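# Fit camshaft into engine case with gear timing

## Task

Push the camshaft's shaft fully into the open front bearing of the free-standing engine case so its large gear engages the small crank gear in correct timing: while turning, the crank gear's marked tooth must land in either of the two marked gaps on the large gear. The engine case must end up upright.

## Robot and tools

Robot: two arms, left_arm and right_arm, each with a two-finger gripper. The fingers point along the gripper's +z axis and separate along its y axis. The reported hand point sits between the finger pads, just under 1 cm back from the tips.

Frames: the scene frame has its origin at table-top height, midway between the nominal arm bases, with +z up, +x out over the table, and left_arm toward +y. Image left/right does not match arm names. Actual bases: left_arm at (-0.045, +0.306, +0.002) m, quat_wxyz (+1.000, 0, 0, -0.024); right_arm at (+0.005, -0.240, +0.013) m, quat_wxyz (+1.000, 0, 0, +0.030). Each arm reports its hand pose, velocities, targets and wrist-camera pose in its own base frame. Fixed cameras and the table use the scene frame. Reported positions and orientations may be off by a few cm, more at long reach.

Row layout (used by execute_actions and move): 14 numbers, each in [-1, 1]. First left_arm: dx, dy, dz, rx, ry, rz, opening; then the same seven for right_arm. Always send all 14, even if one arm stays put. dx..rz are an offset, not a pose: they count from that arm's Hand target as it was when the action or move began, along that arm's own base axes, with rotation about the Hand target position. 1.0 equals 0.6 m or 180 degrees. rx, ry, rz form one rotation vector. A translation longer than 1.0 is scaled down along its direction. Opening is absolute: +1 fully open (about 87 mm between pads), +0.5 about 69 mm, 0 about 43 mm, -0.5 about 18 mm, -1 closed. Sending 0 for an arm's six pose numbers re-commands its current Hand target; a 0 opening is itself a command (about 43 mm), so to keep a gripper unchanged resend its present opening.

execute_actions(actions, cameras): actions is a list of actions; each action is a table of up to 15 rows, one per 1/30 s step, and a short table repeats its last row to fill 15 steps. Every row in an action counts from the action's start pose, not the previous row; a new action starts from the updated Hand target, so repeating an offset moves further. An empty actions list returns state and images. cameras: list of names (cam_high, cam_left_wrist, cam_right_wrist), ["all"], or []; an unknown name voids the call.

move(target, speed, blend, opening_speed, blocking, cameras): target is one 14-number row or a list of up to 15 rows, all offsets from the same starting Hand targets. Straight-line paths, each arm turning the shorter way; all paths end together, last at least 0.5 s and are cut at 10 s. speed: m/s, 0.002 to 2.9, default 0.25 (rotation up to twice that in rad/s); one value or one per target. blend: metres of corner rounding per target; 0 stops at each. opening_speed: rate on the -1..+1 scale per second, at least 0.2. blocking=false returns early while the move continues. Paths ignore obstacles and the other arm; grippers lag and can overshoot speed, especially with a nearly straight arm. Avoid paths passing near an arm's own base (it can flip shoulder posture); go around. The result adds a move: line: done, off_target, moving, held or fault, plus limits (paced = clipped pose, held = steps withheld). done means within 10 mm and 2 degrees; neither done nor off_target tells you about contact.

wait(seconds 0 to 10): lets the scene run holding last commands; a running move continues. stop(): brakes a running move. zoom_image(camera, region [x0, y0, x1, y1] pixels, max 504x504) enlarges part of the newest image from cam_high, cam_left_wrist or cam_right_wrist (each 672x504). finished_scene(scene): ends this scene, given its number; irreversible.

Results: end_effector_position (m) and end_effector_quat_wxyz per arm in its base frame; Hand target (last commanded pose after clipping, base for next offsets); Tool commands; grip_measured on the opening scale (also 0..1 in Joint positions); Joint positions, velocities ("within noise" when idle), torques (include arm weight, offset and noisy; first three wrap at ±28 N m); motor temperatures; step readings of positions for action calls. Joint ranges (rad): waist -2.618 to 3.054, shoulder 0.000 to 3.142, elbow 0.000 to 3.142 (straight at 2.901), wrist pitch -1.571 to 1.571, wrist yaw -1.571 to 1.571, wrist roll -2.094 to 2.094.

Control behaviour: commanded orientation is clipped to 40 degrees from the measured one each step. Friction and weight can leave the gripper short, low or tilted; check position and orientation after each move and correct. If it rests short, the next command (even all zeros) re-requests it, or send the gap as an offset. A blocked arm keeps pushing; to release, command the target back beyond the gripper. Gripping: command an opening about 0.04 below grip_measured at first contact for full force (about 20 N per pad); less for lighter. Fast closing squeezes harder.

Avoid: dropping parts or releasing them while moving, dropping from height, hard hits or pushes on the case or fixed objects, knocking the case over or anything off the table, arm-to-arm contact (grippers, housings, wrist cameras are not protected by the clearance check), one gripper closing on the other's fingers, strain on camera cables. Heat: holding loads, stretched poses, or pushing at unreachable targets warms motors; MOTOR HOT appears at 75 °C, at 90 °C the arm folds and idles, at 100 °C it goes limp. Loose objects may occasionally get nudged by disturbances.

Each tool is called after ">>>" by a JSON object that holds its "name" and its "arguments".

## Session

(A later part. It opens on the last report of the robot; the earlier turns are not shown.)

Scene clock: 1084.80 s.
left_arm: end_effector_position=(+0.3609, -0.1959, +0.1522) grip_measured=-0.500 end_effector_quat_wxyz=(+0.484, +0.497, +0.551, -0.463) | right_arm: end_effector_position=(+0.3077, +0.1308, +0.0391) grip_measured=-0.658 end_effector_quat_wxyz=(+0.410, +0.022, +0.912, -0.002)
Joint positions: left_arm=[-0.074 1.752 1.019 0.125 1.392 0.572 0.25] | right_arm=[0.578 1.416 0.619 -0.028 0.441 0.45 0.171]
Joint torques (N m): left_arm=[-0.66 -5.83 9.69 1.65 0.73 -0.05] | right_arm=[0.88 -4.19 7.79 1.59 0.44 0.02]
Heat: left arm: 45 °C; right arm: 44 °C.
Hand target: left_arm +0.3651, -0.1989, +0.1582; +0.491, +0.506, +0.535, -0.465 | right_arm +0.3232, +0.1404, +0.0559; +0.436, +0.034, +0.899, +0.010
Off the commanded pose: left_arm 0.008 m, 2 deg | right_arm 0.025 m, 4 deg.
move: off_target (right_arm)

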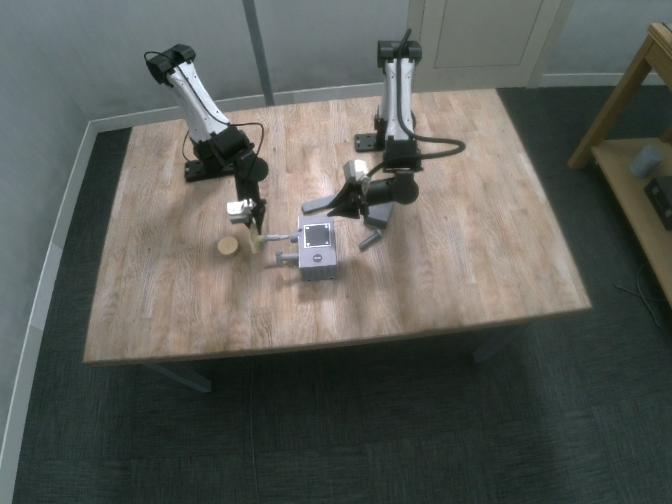

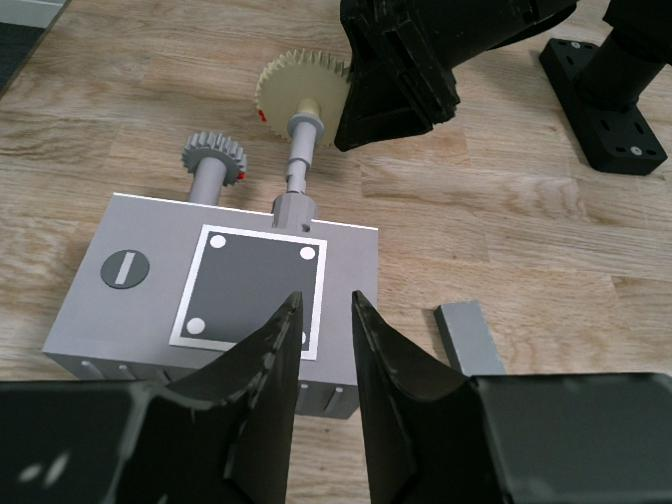

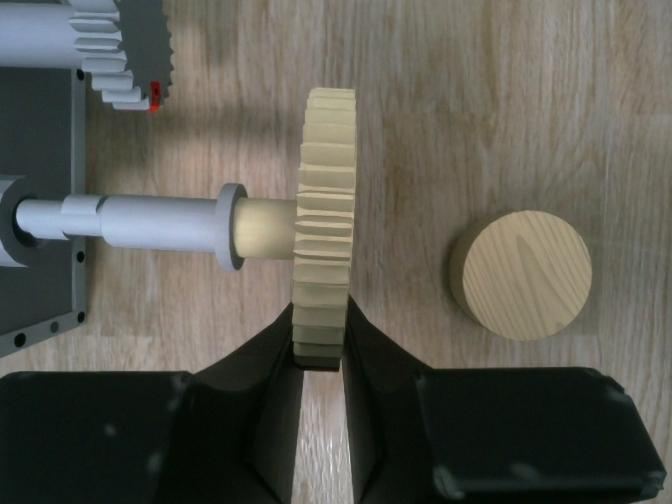

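>>> {"name": "move", "arguments": {"target": [[0,0,0,0,0,0,-0.5, -0.004,0.003,-0.0095,0,0,0,-0.73]], "speed": 0.05, "cameras": ["cam_high","cam_left_wrist","cam_right_wrist"]}}

>>> {"name": "zoom_image", "arguments": {"camera": "cam_right_wrist", "region": [0, 140, 160, 290]}}

>>> {"name": "zoom_image", "arguments": {"camera": "cam_left_wrist", "region": [220, 100, 370, 240]}}

Scene clock: 1096.27 s.
left_arm: end_effector_position=(+0.3609, -0.1959, +0.1522) grip_measured=-0.500 end_effector_quat_wxyz=(+0.484, +0.497, +0.551, -0.463) | right_arm: end_effector_position=(+0.3061, +0.1327, +0.0361) grip_measured=-0.658 end_effector_quat_wxyz=(+0.407, +0.021, +0.913, -0.004)
Joint positions: left_arm=[-0.074 1.752 1.019 0.125 1.392 0.572 0.25] | right_arm=[0.588 1.427 0.619 -0.028 0.448 0.459 0.171]
Joint torques (N m): left_arm=[-0.66 -5.85 9.7 1.66 0.72 -0.05] | right_arm=[0.9 -4.26 6.56 1.77 0.46 0.04]
Heat: left arm: 45 °C; right arm: 43 °C.
Hand target: left_arm +0.3651, -0.1989, +0.1582; +0.491, +0.506, +0.535, -0.465 | right_arm +0.3209, +0.1421, +0.0502; +0.436, +0.034, +0.899, +0.010
Off the commanded pose: left_arm 0.008 m, 2 deg | right_arm 0.022 m, 4 deg.
move: off_target (right_arm)

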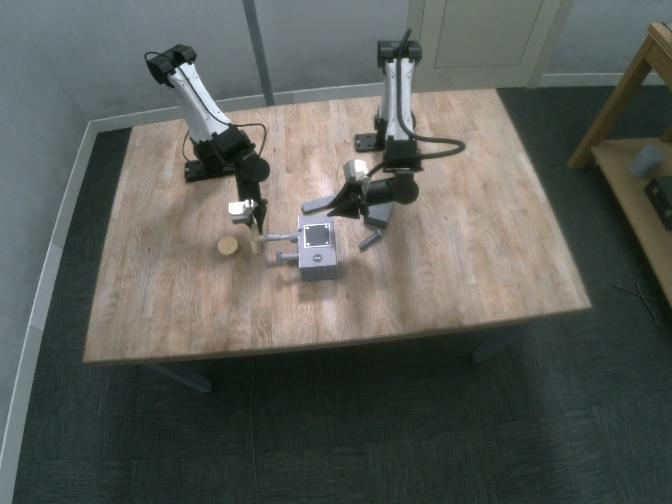

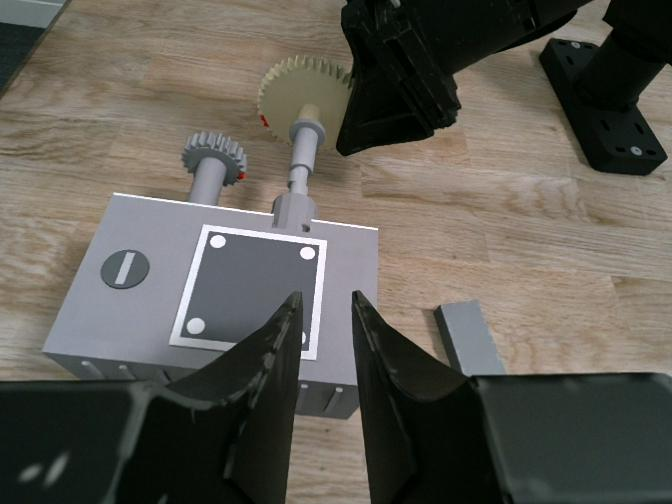

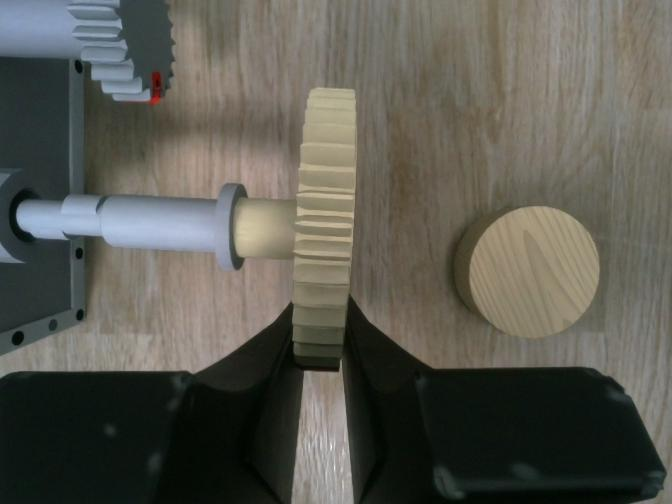

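Scaled by 3.150 from the camera's 672x504 image, which has a finer 960x720 frame.

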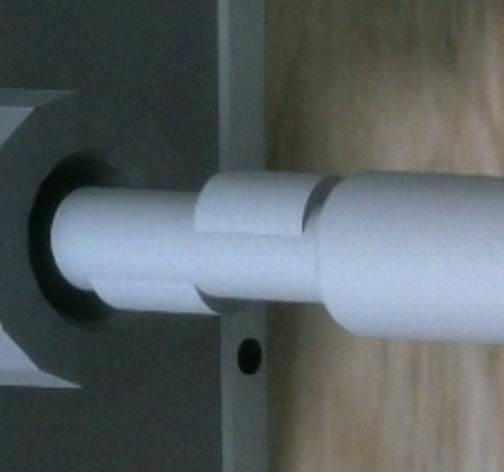

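Scaled by 3.360 from the camera's 672x504 image, which has a finer 960x720 frame.

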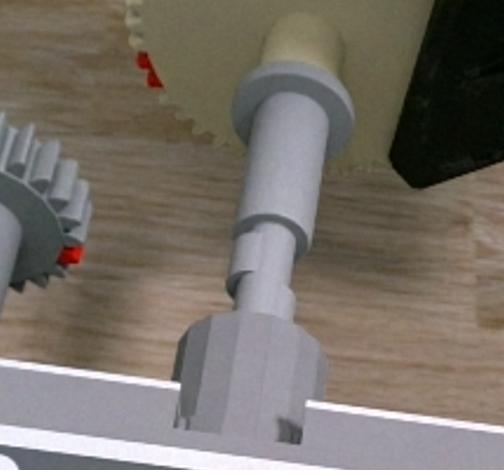

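>>> {"name": "move", "arguments": {"target": [[0,0,0,0,0,0,-0.5, 0.004,0.009,-0.0,0,0,0,-0.73]], "speed": 0.05, "cameras": ["cam_high","cam_left_wrist","cam_right_wrist"]}}

>>> {"name": "zoom_image", "arguments": {"camera": "cam_right_wrist", "region": [0, 140, 160, 290]}}

>>> {"name": "zoom_image", "arguments": {"camera": "cam_left_wrist", "region": [220, 100, 370, 240]}}

Scene clock: 1107.60 s.
left_arm: end_effector_position=(+0.3609, -0.1959, +0.1522) grip_measured=-0.500 end_effector_quat_wxyz=(+0.484, +0.497, +0.551, -0.463) | right_arm: end_effector_position=(+0.3037, +0.1350, +0.0311) grip_measured=-0.658 end_effector_quat_wxyz=(+0.403, +0.019, +0.915, -0.008)
Joint positions: left_arm=[-0.074 1.752 1.019 0.125 1.392 0.572 0.25] | right_arm=[0.601 1.444 0.619 -0.028 0.457 0.469 0.171]
Joint torques (N m): left_arm=[-0.66 -5.83 9.69 1.66 0.72 -0.05] | right_arm=[0.87 -4.34 7.79 1.72 0.45 0.02]
Heat: left arm: 46 °C; right arm: 43 °C.
Hand target: left_arm +0.3651, -0.1989, +0.1582; +0.491, +0.506, +0.535, -0.465 | right_arm +0.3232, +0.1477, +0.0502; +0.436, +0.033, +0.899, +0.010
Off the commanded pose: left_arm 0.008 m, 2 deg | right_arm 0.030 m, 5 deg.
move: off_target (right_arm)

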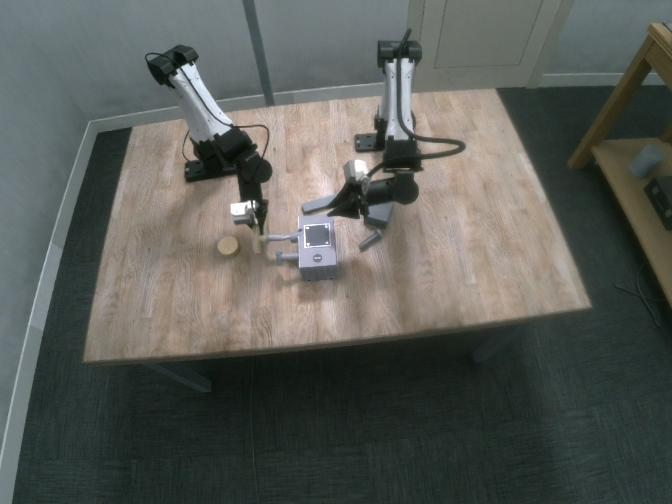

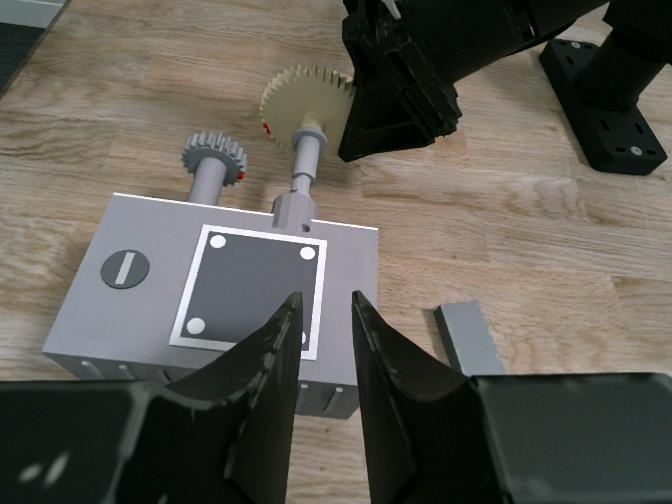

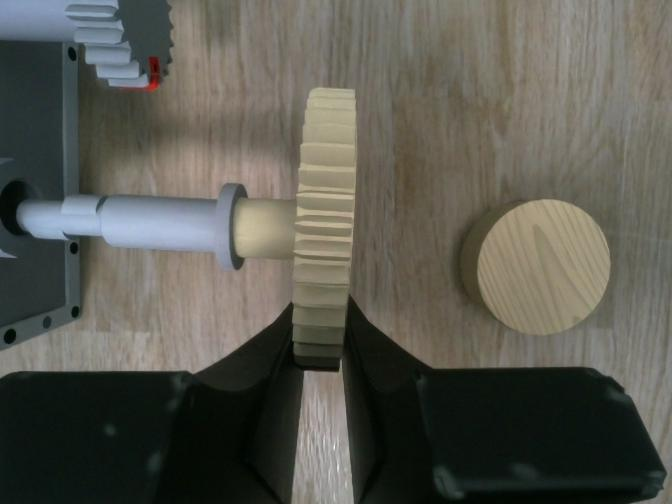

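Scaled by 3.150 from the camera's 672x504 image, which has a finer 960x720 frame.

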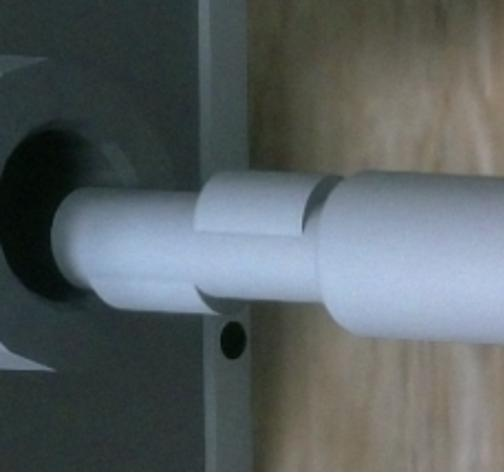

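Scaled by 3.360 from the camera's 672x504 image, which has a finer 960x720 frame.

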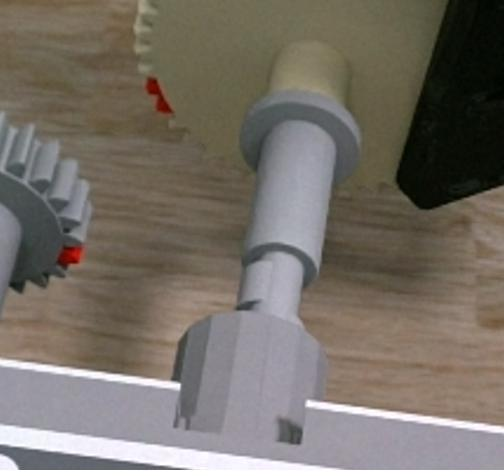

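>>> {"name": "move", "arguments": {"target": [[0,0,0,0,0,0,-0.5, 0.0045,0.001,0.006,0,0,0,-0.73]], "speed": 0.05, "cameras": ["cam_high","cam_left_wrist","cam_right_wrist"]}}

>>> {"name": "zoom_image", "arguments": {"camera": "cam_right_wrist", "region": [0, 140, 160, 290]}}

>>> {"name": "zoom_image", "arguments": {"camera": "cam_left_wrist", "region": [220, 100, 370, 240]}}

Scene clock: 1116.30 s.
left_arm: end_effector_position=(+0.3609, -0.1959, +0.1522) grip_measured=-0.500 end_effector_quat_wxyz=(+0.484, +0.497, +0.551, -0.463) | right_arm: end_effector_position=(+0.3087, +0.1382, +0.0362) grip_measured=-0.659 end_effector_quat_wxyz=(+0.408, +0.022, +0.913, -0.004)
Joint positions: left_arm=[-0.074 1.752 1.019 0.125 1.392 0.572 0.25] | right_arm=[0.601 1.448 0.638 -0.028 0.458 0.47 0.17]
Joint torques (N m): left_arm=[-0.65 -5.83 9.69 1.65 0.73 -0.05] | right_arm=[0.51 -4.42 7.82 1.62 0.44 0]
Heat: left arm: 46 °C; right arm: 42 °C.
Hand target: left_arm +0.3651, -0.1989, +0.1582; +0.491, +0.506, +0.535, -0.465 | right_arm +0.3259, +0.1482, +0.0537; +0.436, +0.033, +0.899, +0.010
Off the commanded pose: left_arm 0.008 m, 2 deg | right_arm 0.027 m, 4 deg.
move: off_target (right_arm)

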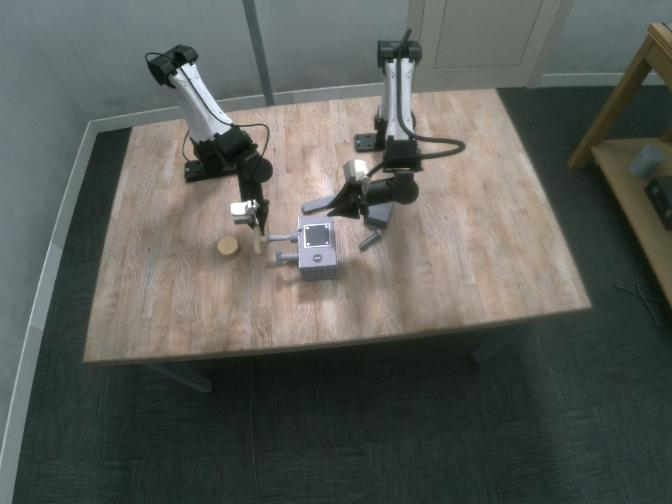

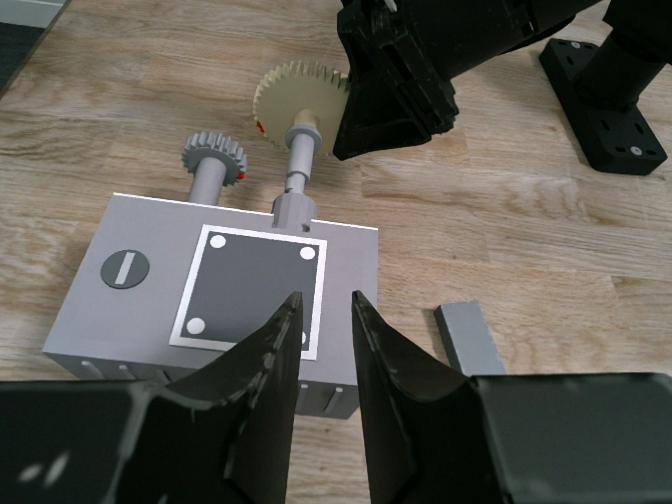

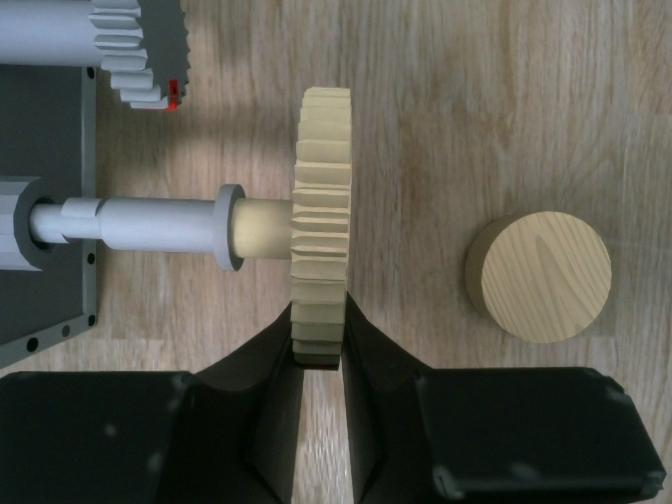

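Scaled by 3.150 from the camera's 672x504 image, which has a finer 960x720 frame.

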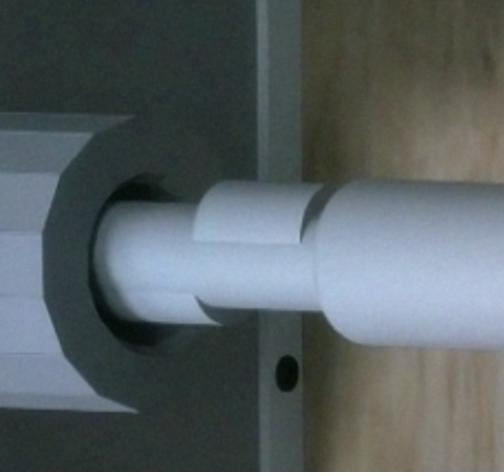

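Scaled by 3.360 from the camera's 672x504 image, which has a finer 960x720 frame.

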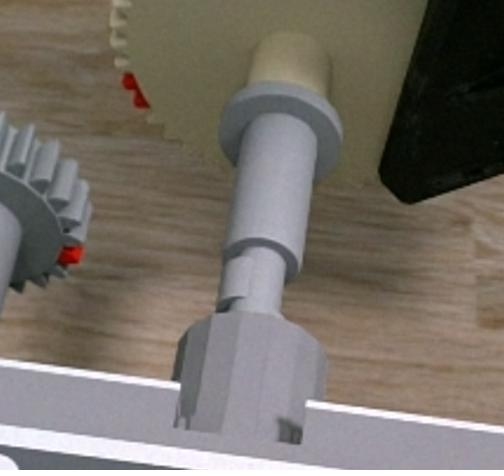

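>>> {"name": "move", "arguments": {"target": [[0,0,0,0,0,0,-0.5, 0.001,0.016,0.003,0,0,0,-0.73]], "speed": 0.04, "cameras": ["cam_high","cam_left_wrist","cam_right_wrist"]}}

>>> {"name": "zoom_image", "arguments": {"camera": "cam_right_wrist", "region": [0, 140, 160, 290]}}

>>> {"name": "zoom_image", "arguments": {"camera": "cam_left_wrist", "region": [220, 100, 370, 240]}}

Scene clock: 1124.27 s.
left_arm: end_effector_position=(+0.3609, -0.1959, +0.1522) grip_measured=-0.500 end_effector_quat_wxyz=(+0.484, +0.497, +0.551, -0.463) | right_arm: end_effector_position=(+0.3096, +0.1466, +0.0371) grip_measured=-0.659 end_effector_quat_wxyz=(+0.407, +0.018, +0.913, -0.005)
Joint positions: left_arm=[-0.074 1.752 1.019 0.125 1.392 0.572 0.25] | right_arm=[0.626 1.47 0.665 -0.044 0.472 0.485 0.17]
Joint torques (N m): left_arm=[-0.66 -5.85 9.69 1.66 0.73 -0.05] | right_arm=[0.85 -4.68 7.95 1.6 0.52 0.05]
Heat: left arm: 46 °C; right arm: 42 °C.
Hand target: left_arm +0.3651, -0.1989, +0.1582; +0.491, +0.506, +0.535, -0.465 | right_arm +0.3265, +0.1578, +0.0556; +0.436, +0.034, +0.899, +0.010
Off the commanded pose: left_arm 0.008 m, 2 deg | right_arm 0.027 m, 4 deg.
move: off_target (right_arm)

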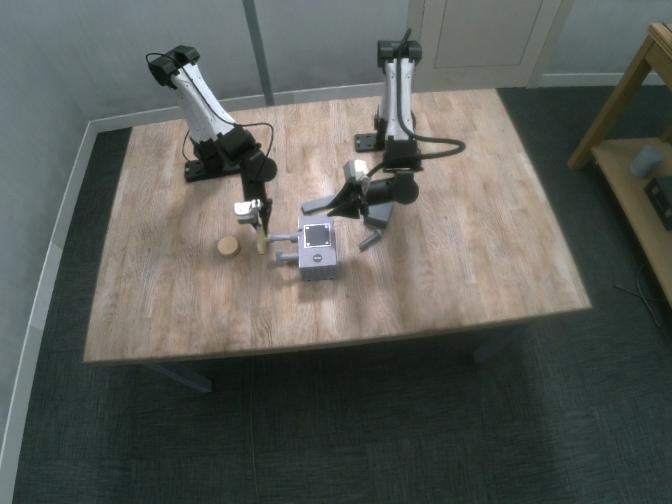

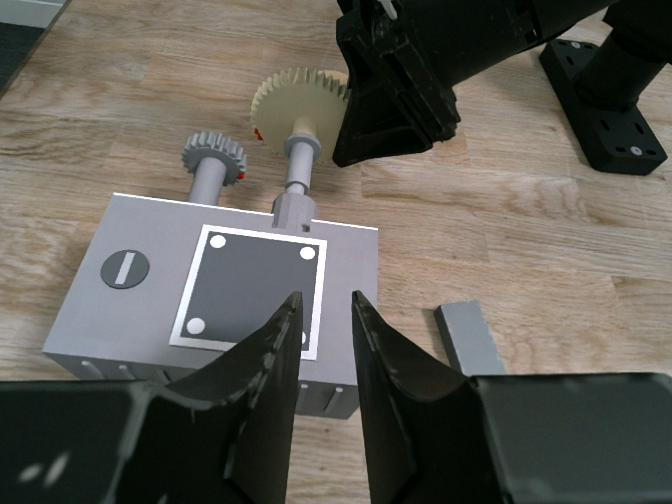

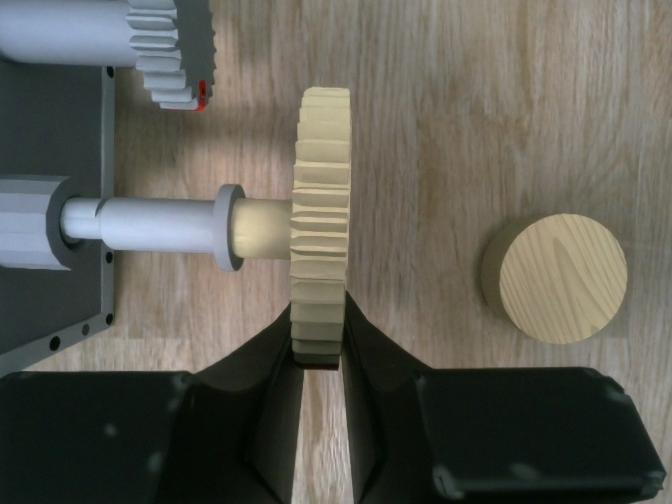

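Scaled by 3.150 from the camera's 672x504 image, which has a finer 960x720 frame.

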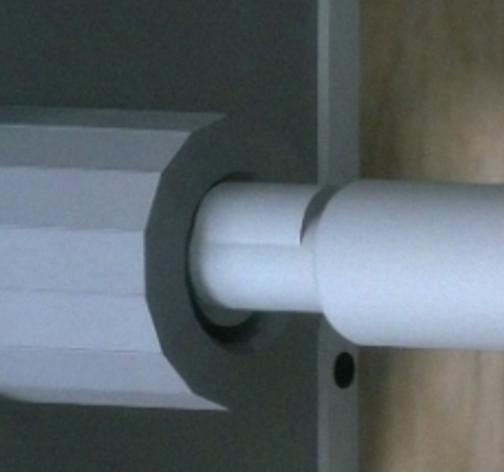

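Scaled by 3.360 from the camera's 672x504 image, which has a finer 960x720 frame.

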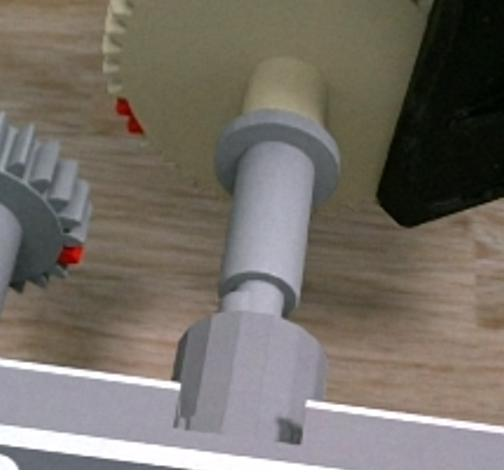

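>>> {"name": "move", "arguments": {"target": [[0,0,0,0,0,0,-0.5, 0.0,0.016,0.0005,0,0,0,-0.73]], "speed": 0.04, "cameras": ["cam_high","cam_left_wrist","cam_right_wrist"]}}

>>> {"name": "zoom_image", "arguments": {"camera": "cam_right_wrist", "region": [0, 140, 160, 290]}}

>>> {"name": "zoom_image", "arguments": {"camera": "cam_left_wrist", "region": [220, 100, 370, 240]}}

Scene clock: 1131.57 s.
left_arm: end_effector_position=(+0.3609, -0.1959, +0.1522) grip_measured=-0.500 end_effector_quat_wxyz=(+0.484, +0.497, +0.551, -0.463) | right_arm: end_effector_position=(+0.3094, +0.1554, +0.0372) grip_measured=-0.659 end_effector_quat_wxyz=(+0.406, +0.018, +0.914, -0.006)
Joint positions: left_arm=[-0.074 1.752 1.019 0.125 1.392 0.572 0.25] | right_arm=[0.654 1.494 0.69 -0.059 0.491 0.508 0.17]
Joint torques (N m): left_arm=[-0.66 -5.85 9.7 1.66 0.73 -0.05] | right_arm=[0.85 -4.92 7.94 1.59 0.53 0.06]
Heat: left arm: 46 °C; right arm: 42 °C.
Hand target: left_arm +0.3651, -0.1989, +0.1582; +0.491, +0.506, +0.535, -0.465 | right_arm +0.3265, +0.1674, +0.0559; +0.436, +0.033, +0.899, +0.010
Off the commanded pose: left_arm 0.008 m, 2 deg | right_arm 0.028 m, 5 deg.
move: off_target (right_arm)

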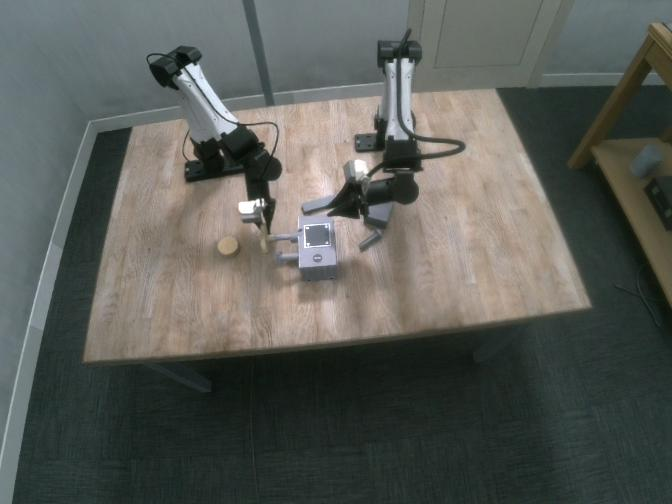

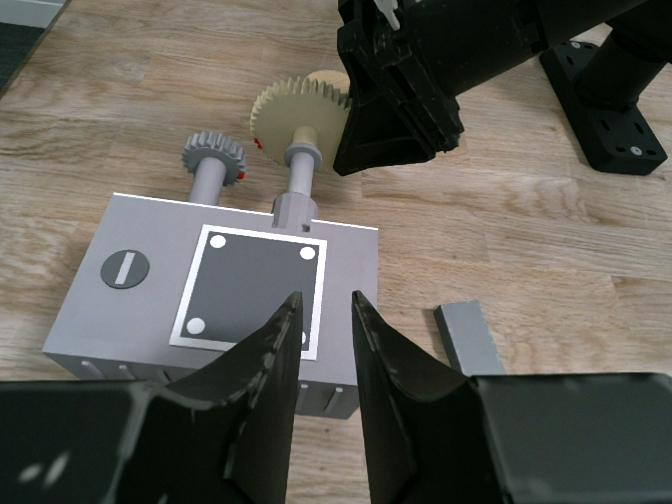

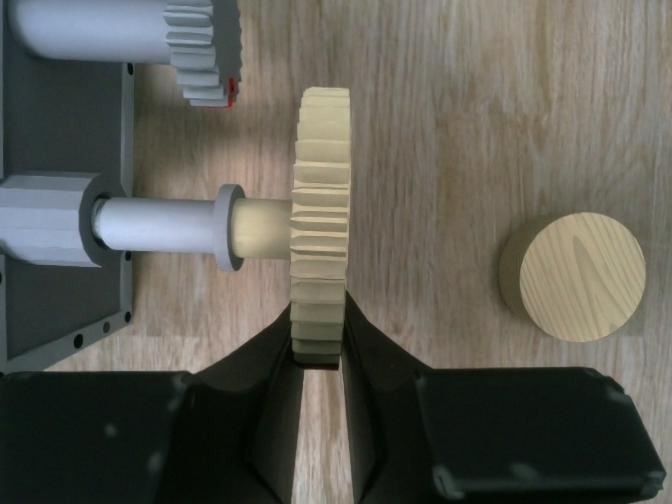

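Scaled by 3.150 from the camera's 672x504 image, which has a finer 960x720 frame.

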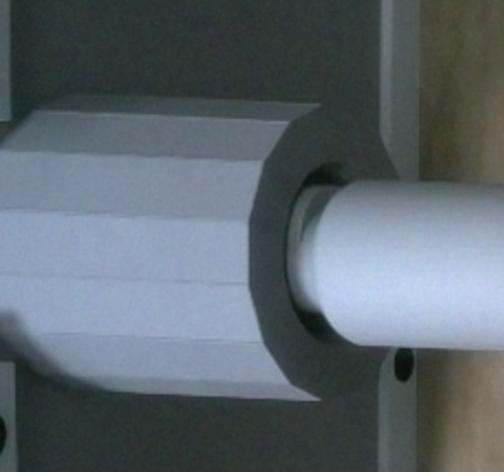

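Scaled by 3.360 from the camera's 672x504 image, which has a finer 960x720 frame.

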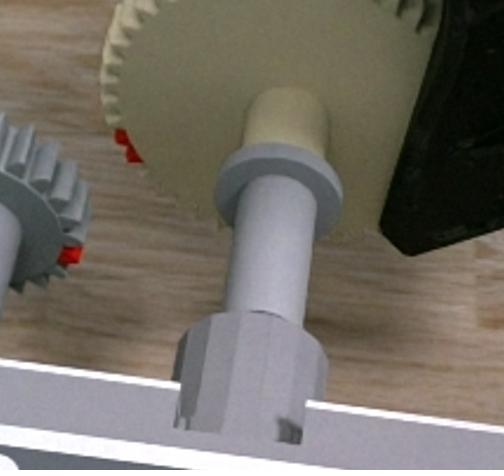

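>>> {"name": "move", "arguments": {"target": [[0,0,0,0,0,0,-0.5, 0.0,0.015,0.0002,0,0,0,-0.73]], "speed": 0.04, "cameras": ["cam_high","cam_left_wrist","cam_right_wrist"]}}

>>> {"name": "zoom_image", "arguments": {"camera": "cam_right_wrist", "region": [0, 0, 360, 300]}}

>>> {"name": "zoom_image", "arguments": {"camera": "cam_left_wrist", "region": [170, 60, 370, 240]}}

Scene clock: 1146.70 s.
left_arm: end_effector_position=(+0.3609, -0.1959, +0.1522) grip_measured=-0.500 end_effector_quat_wxyz=(+0.484, +0.497, +0.551, -0.463) | right_arm: end_effector_position=(+0.3091, +0.1600, +0.0368) grip_measured=-0.659 end_effector_quat_wxyz=(+0.406, +0.020, +0.914, -0.014)
Joint positions: left_arm=[-0.074 1.752 1.019 0.125 1.392 0.572 0.25] | right_arm=[0.677 1.514 0.712 -0.08 0.519 0.53 0.17]
Joint torques (N m): left_arm=[-0.66 -5.83 9.69 1.65 0.73 -0.05] | right_arm=[1.1 -5.01 8.06 1.59 0.46 0.1]
Heat: left arm: 46 °C; right arm: 43 °C.
Hand target: left_arm +0.3651, -0.1989, +0.1582; +0.491, +0.506, +0.535, -0.465 | right_arm +0.3265, +0.1763, +0.0558; +0.436, +0.034, +0.899, +0.009
Off the commanded pose: left_arm 0.008 m, 2 deg | right_arm 0.031 m, 5 deg.
move: off_target (right_arm)

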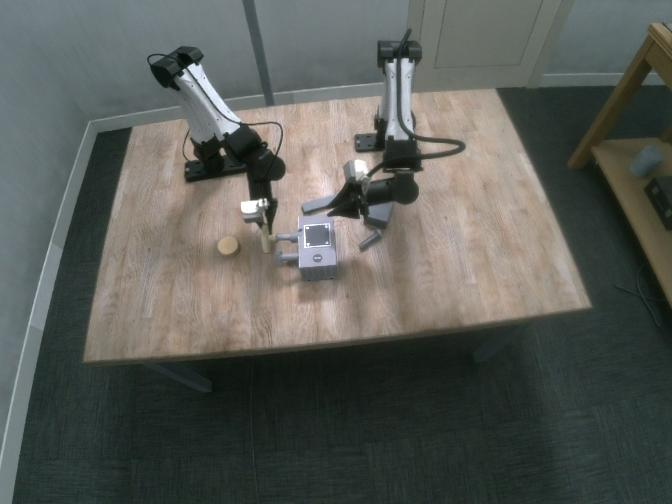

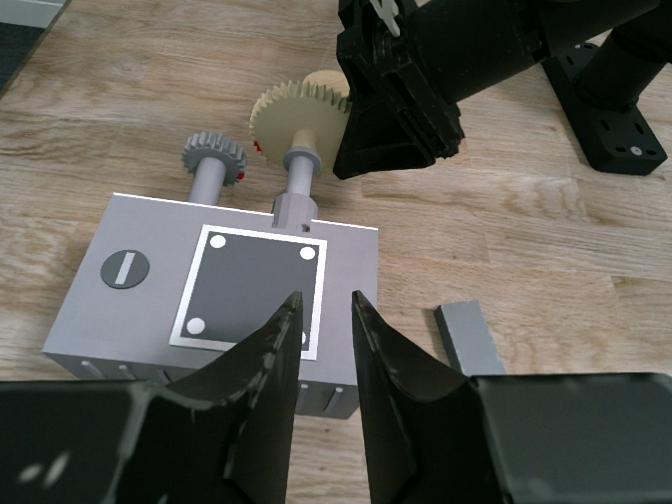

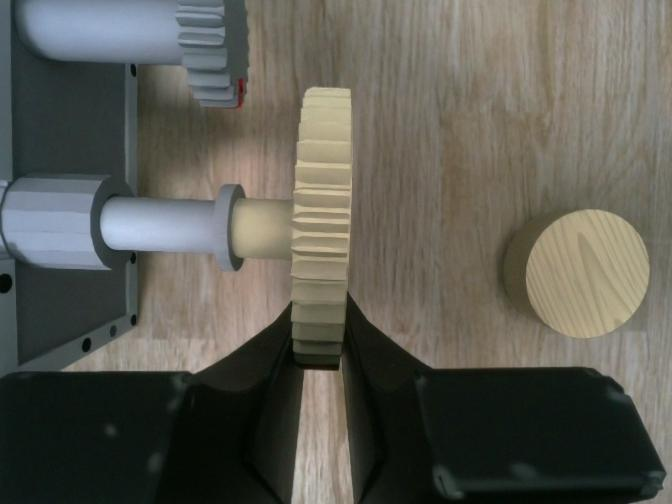

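Scaled by 1.400 from the camera's 672x504 image, which has a finer 960x720 frame.

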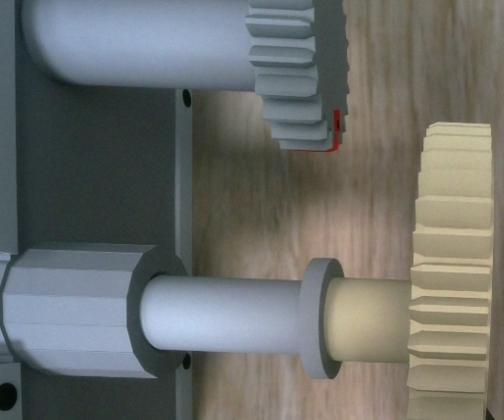

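Scaled by 2.520 from the camera's 672x504 image, which has a finer 960x720 frame.

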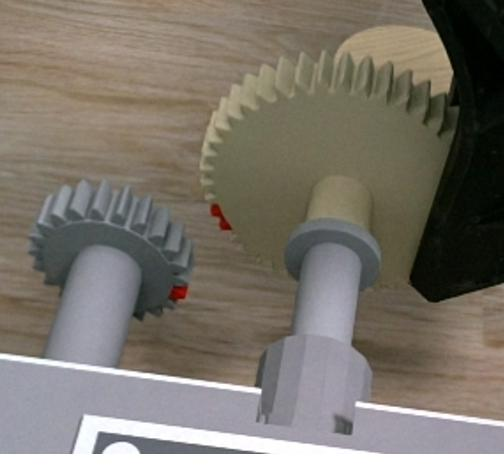

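>>> {"name": "zoom_image", "arguments": {"camera": "cam_left_wrist", "region": [240, 65, 360, 215]}}

>>> {"name": "zoom_image", "arguments": {"camera": "cam_left_wrist", "region": [170, 120, 260, 210]}}

Scaled by 3.360 from the camera's 672x504 image, which has a finer 960x720 frame.

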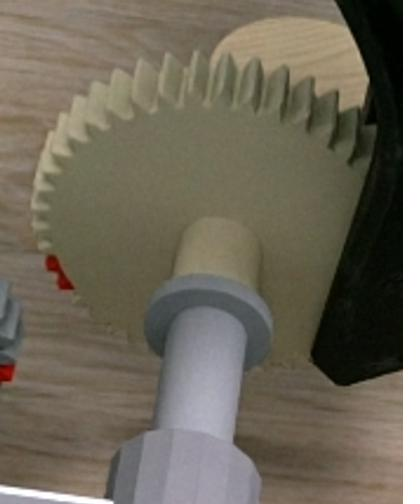

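Scaled by 5.600 from the camera's 672x504 image, which has a finer 960x720 frame.

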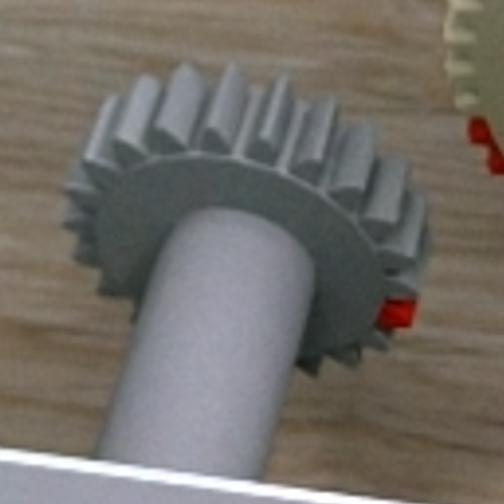

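>>> {"name": "move", "arguments": {"target": [[0,0,0,0,0,0,-0.5, 0.0,0.008,0.0,0,0,0,-0.73]], "speed": 0.04, "cameras": ["cam_left_wrist","cam_right_wrist"]}}

>>> {"name": "zoom_image", "arguments": {"camera": "cam_right_wrist", "region": [0, 0, 360, 300]}}

Scene clock: 1181.27 s.
left_arm: end_effector_position=(+0.3609, -0.1959, +0.1522) grip_measured=-0.500 end_effector_quat_wxyz=(+0.484, +0.497, +0.551, -0.463) | right_arm: end_effector_position=(+0.3086, +0.1605, +0.0368) grip_measured=-0.660 end_effector_quat_wxyz=(+0.406, +0.021, +0.914, -0.022)
Joint positions: left_arm=[-0.074 1.752 1.019 0.125 1.392 0.572 0.25] | right_arm=[0.687 1.523 0.723 -0.096 0.54 0.541 0.17]
Joint torques (N m): left_arm=[-0.66 -5.85 9.72 1.66 0.73 -0.05] | right_arm=[1.4 -4.94 8.12 1.68 0.32 0.02]
Heat: left arm: 46 °C; right arm: 45 °C.
Hand target: left_arm +0.3651, -0.1989, +0.1582; +0.491, +0.506, +0.535, -0.465 | right_arm +0.3265, +0.1812, +0.0559; +0.436, +0.033, +0.899, +0.010
Off the commanded pose: left_arm 0.008 m, 2 deg | right_arm 0.033 m, 5 deg.
move: off_target (right_arm)
Images, in order (width x height): cam_left_wrist 672x504, cam_right_wrist 672x504.

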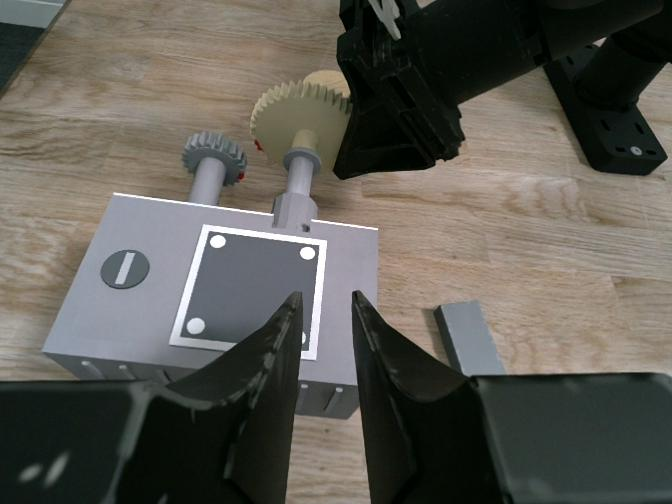

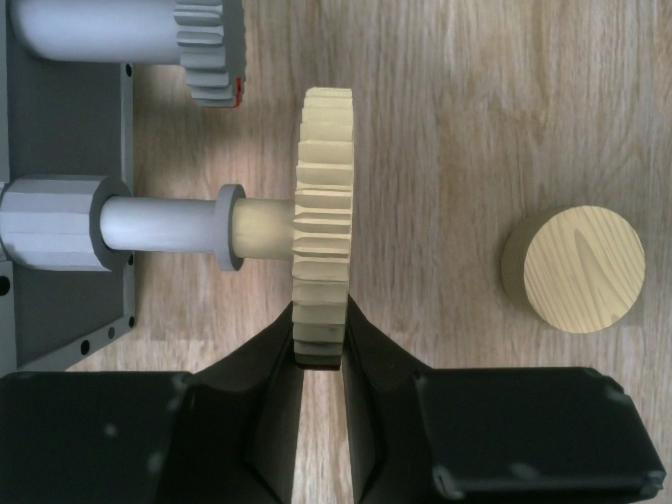

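Scaled by 1.400 from the camera's 672x504 image, which has a finer 960x720 frame.

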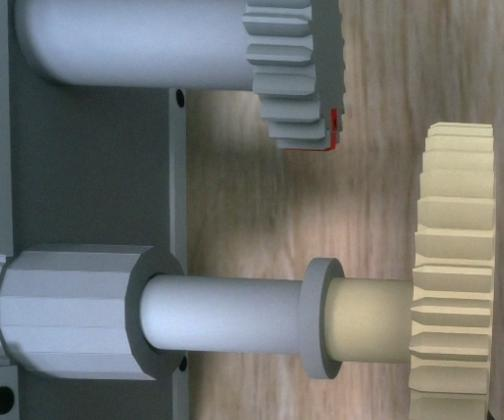

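>>> {"name": "zoom_image", "arguments": {"camera": "cam_right_wrist", "region": [0, 130, 260, 290]}}

>>> {"name": "zoom_image", "arguments": {"camera": "cam_left_wrist", "region": [240, 120, 350, 240]}}

Scaled by 1.938 from the camera's 672x504 image, which has a finer 960x720 frame.

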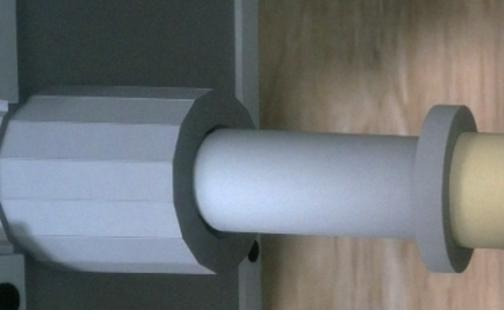

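Scaled by 4.200 from the camera's 672x504 image, which has a finer 960x720 frame.

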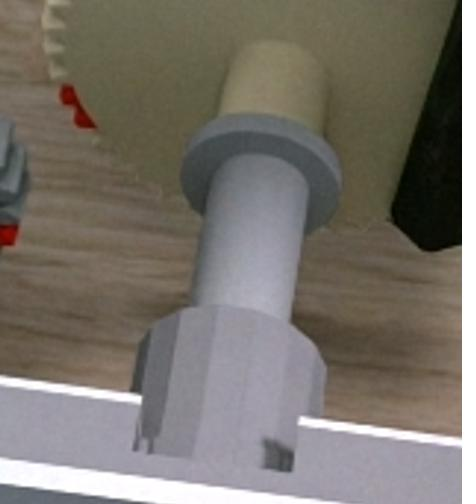

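>>> {"name": "move", "arguments": {"target": [[0,0,0,0,0,0,-0.5, 0.0,-0.012,0.0,0.008,0,0.006,-0.73],[0,0,0,0,0,0,-0.5, 0.0,0.006,0.0,0.012,0,0.009,-0.73]], "speed": 0.04, "cameras": ["cam_left_wrist","cam_right_wrist"]}}

>>> {"name": "zoom_image", "arguments": {"camera": "cam_right_wrist", "region": [0, 0, 360, 300]}}

Scene clock: 1207.13 s.
left_arm: end_effector_position=(+0.3609, -0.1959, +0.1522) grip_measured=-0.500 end_effector_quat_wxyz=(+0.484, +0.497, +0.551, -0.463) | right_arm: end_effector_position=(+0.3094, +0.1636, +0.0355) grip_measured=-0.660 end_effector_quat_wxyz=(+0.398, +0.016, +0.917, -0.006)
Joint positions: left_arm=[-0.074 1.752 1.019 0.125 1.392 0.572 0.25] | right_arm=[0.672 1.523 0.723 -0.086 0.493 0.529 0.17]
Joint torques (N m): left_arm=[-0.66 -5.85 9.69 1.65 0.73 -0.05] | right_arm=[1.5 -6.34 6.67 1.91 0.24 0.07]
Heat: left arm: 46 °C; right arm: 45 °C.
Hand target: left_arm +0.3651, -0.1989, +0.1582; +0.491, +0.506, +0.535, -0.465 | right_arm +0.3264, +0.1848, +0.0559; +0.435, +0.029, +0.899, +0.033
Off the commanded pose: left_arm 0.008 m, 2 deg | right_arm 0.034 m, 7 deg.
move: off_target (right_arm)
Images, in order (width x height): cam_left_wrist 672x504, cam_right_wrist 672x504.

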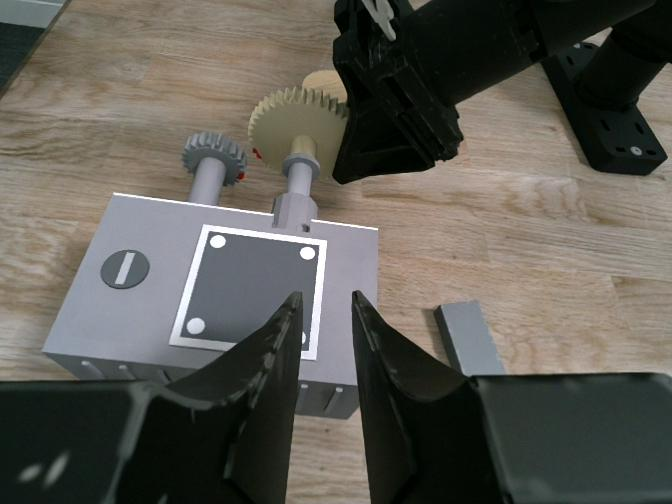

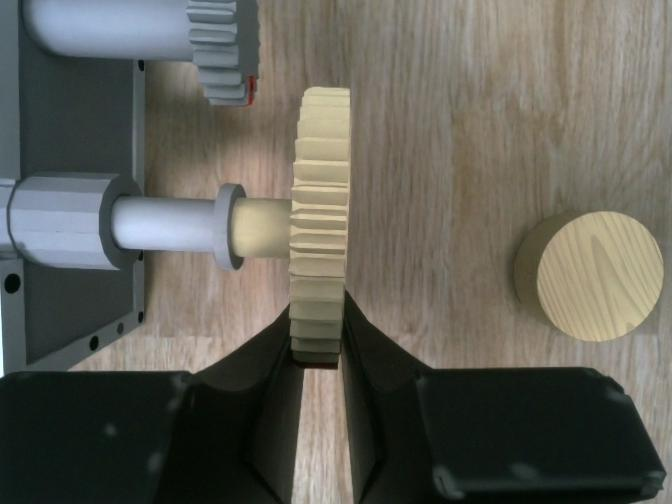

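Scaled by 1.400 from the camera's 672x504 image, which has a finer 960x720 frame.

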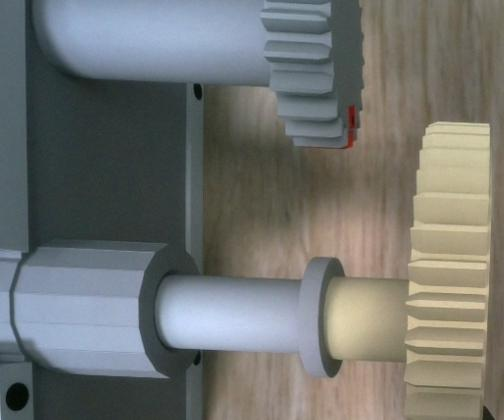

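>>> {"name": "move", "arguments": {"target": [[0,0,0,0,0,0,-0.5, 0.0,-0.014,0.0,0.0,0,0.0,-0.73]], "speed": 0.04}}

>>> {"name": "move", "arguments": {"target": [[0,0,0,0,0,0,-0.5, 0.0,0,0.0,0.0,0,0.0,-0.2]], "opening_speed": 0.4, "cameras": ["cam_left_wrist","cam_right_wrist"]}}

Scene clock: 1219.43 s.
left_arm: end_effector_position=(+0.3609, -0.1959, +0.1522) grip_measured=-0.500 end_effector_quat_wxyz=(+0.484, +0.497, +0.551, -0.463) | right_arm: end_effector_position=(+0.3101, +0.1636, +0.0354) grip_measured=-0.660 end_effector_quat_wxyz=(+0.397, +0.015, +0.918, -0.003)
Joint positions: left_arm=[-0.074 1.752 1.019 0.125 1.392 0.572 0.25] | right_arm=[0.666 1.523 0.723 -0.083 0.483 0.523 0.17]
Joint torques (N m): left_arm=[-0.66 -5.83 9.69 1.65 0.73 -0.05] | right_arm=[-0.21 -7.99 5.2 1.99 0.18 -0.04]
Heat: left arm: 46 °C; right arm: 45 °C.
Hand target: left_arm +0.3651, -0.1989, +0.1582; +0.491, +0.506, +0.535, -0.465 | right_arm +0.3264, +0.1763, +0.0559; +0.435, +0.029, +0.899, +0.033
Off the commanded pose: left_arm 0.008 m, 2 deg | right_arm 0.029 m, 7 deg.
move: off_target (right_arm)

Scene clock: 1220.97 s.
left_arm: end_effector_position=(+0.3609, -0.1959, +0.1522) grip_measured=-0.500 end_effector_quat_wxyz=(+0.484, +0.497, +0.551, -0.463) | right_arm: end_effector_position=(+0.3201, +0.1723, +0.0447) grip_measured=-0.200 end_effector_quat_wxyz=(+0.420, +0.022, +0.907, +0.017)
Joint positions: left_arm=[-0.074 1.752 1.019 0.125 1.392 0.572 0.25] | right_arm=[0.666 1.52 0.723 -0.02 0.479 0.522 0.4]
Joint torques (N m): left_arm=[-0.66 -5.86 9.69 1.66 0.73 -0.04] | right_arm=[-0.24 -6.98 5.26 1.57 0.2 -0.05]
Heat: left arm: 46 °C; right arm: 44 °C.
Hand target: left_arm +0.3651, -0.1989, +0.1582; +0.491, +0.506, +0.535, -0.465 | right_arm +0.3264, +0.1764, +0.0558; +0.435, +0.029, +0.899, +0.033
Off the commanded pose: left_arm 0.008 m, 2 deg | right_arm 0.013 m, 3 deg.
move: off_target (right_arm)
Images, in order (width x height): cam_left_wrist 672x504, cam_right_wrist 672x504.

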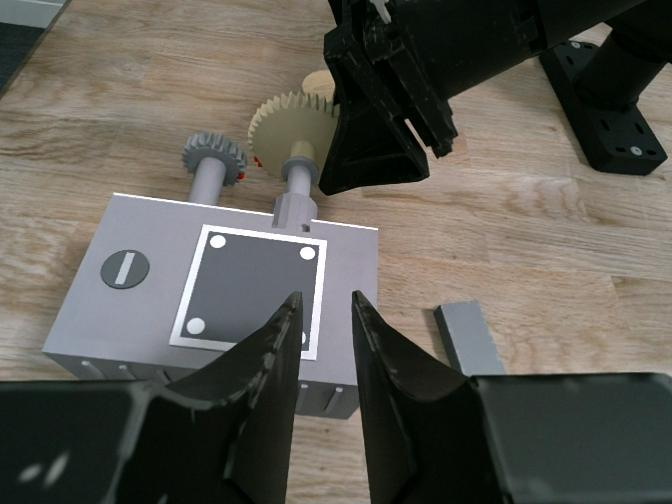

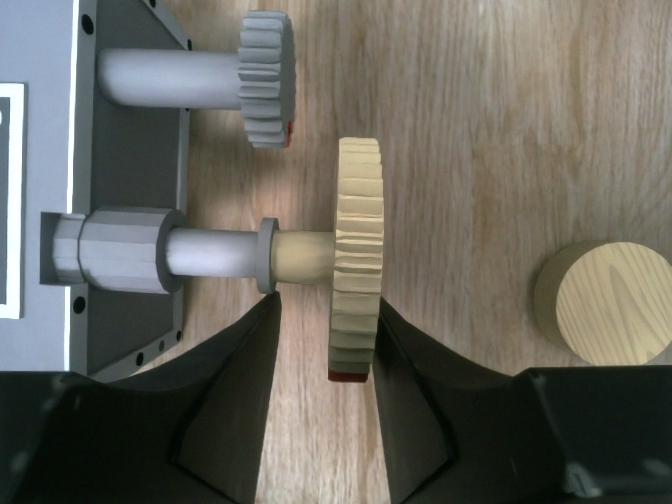

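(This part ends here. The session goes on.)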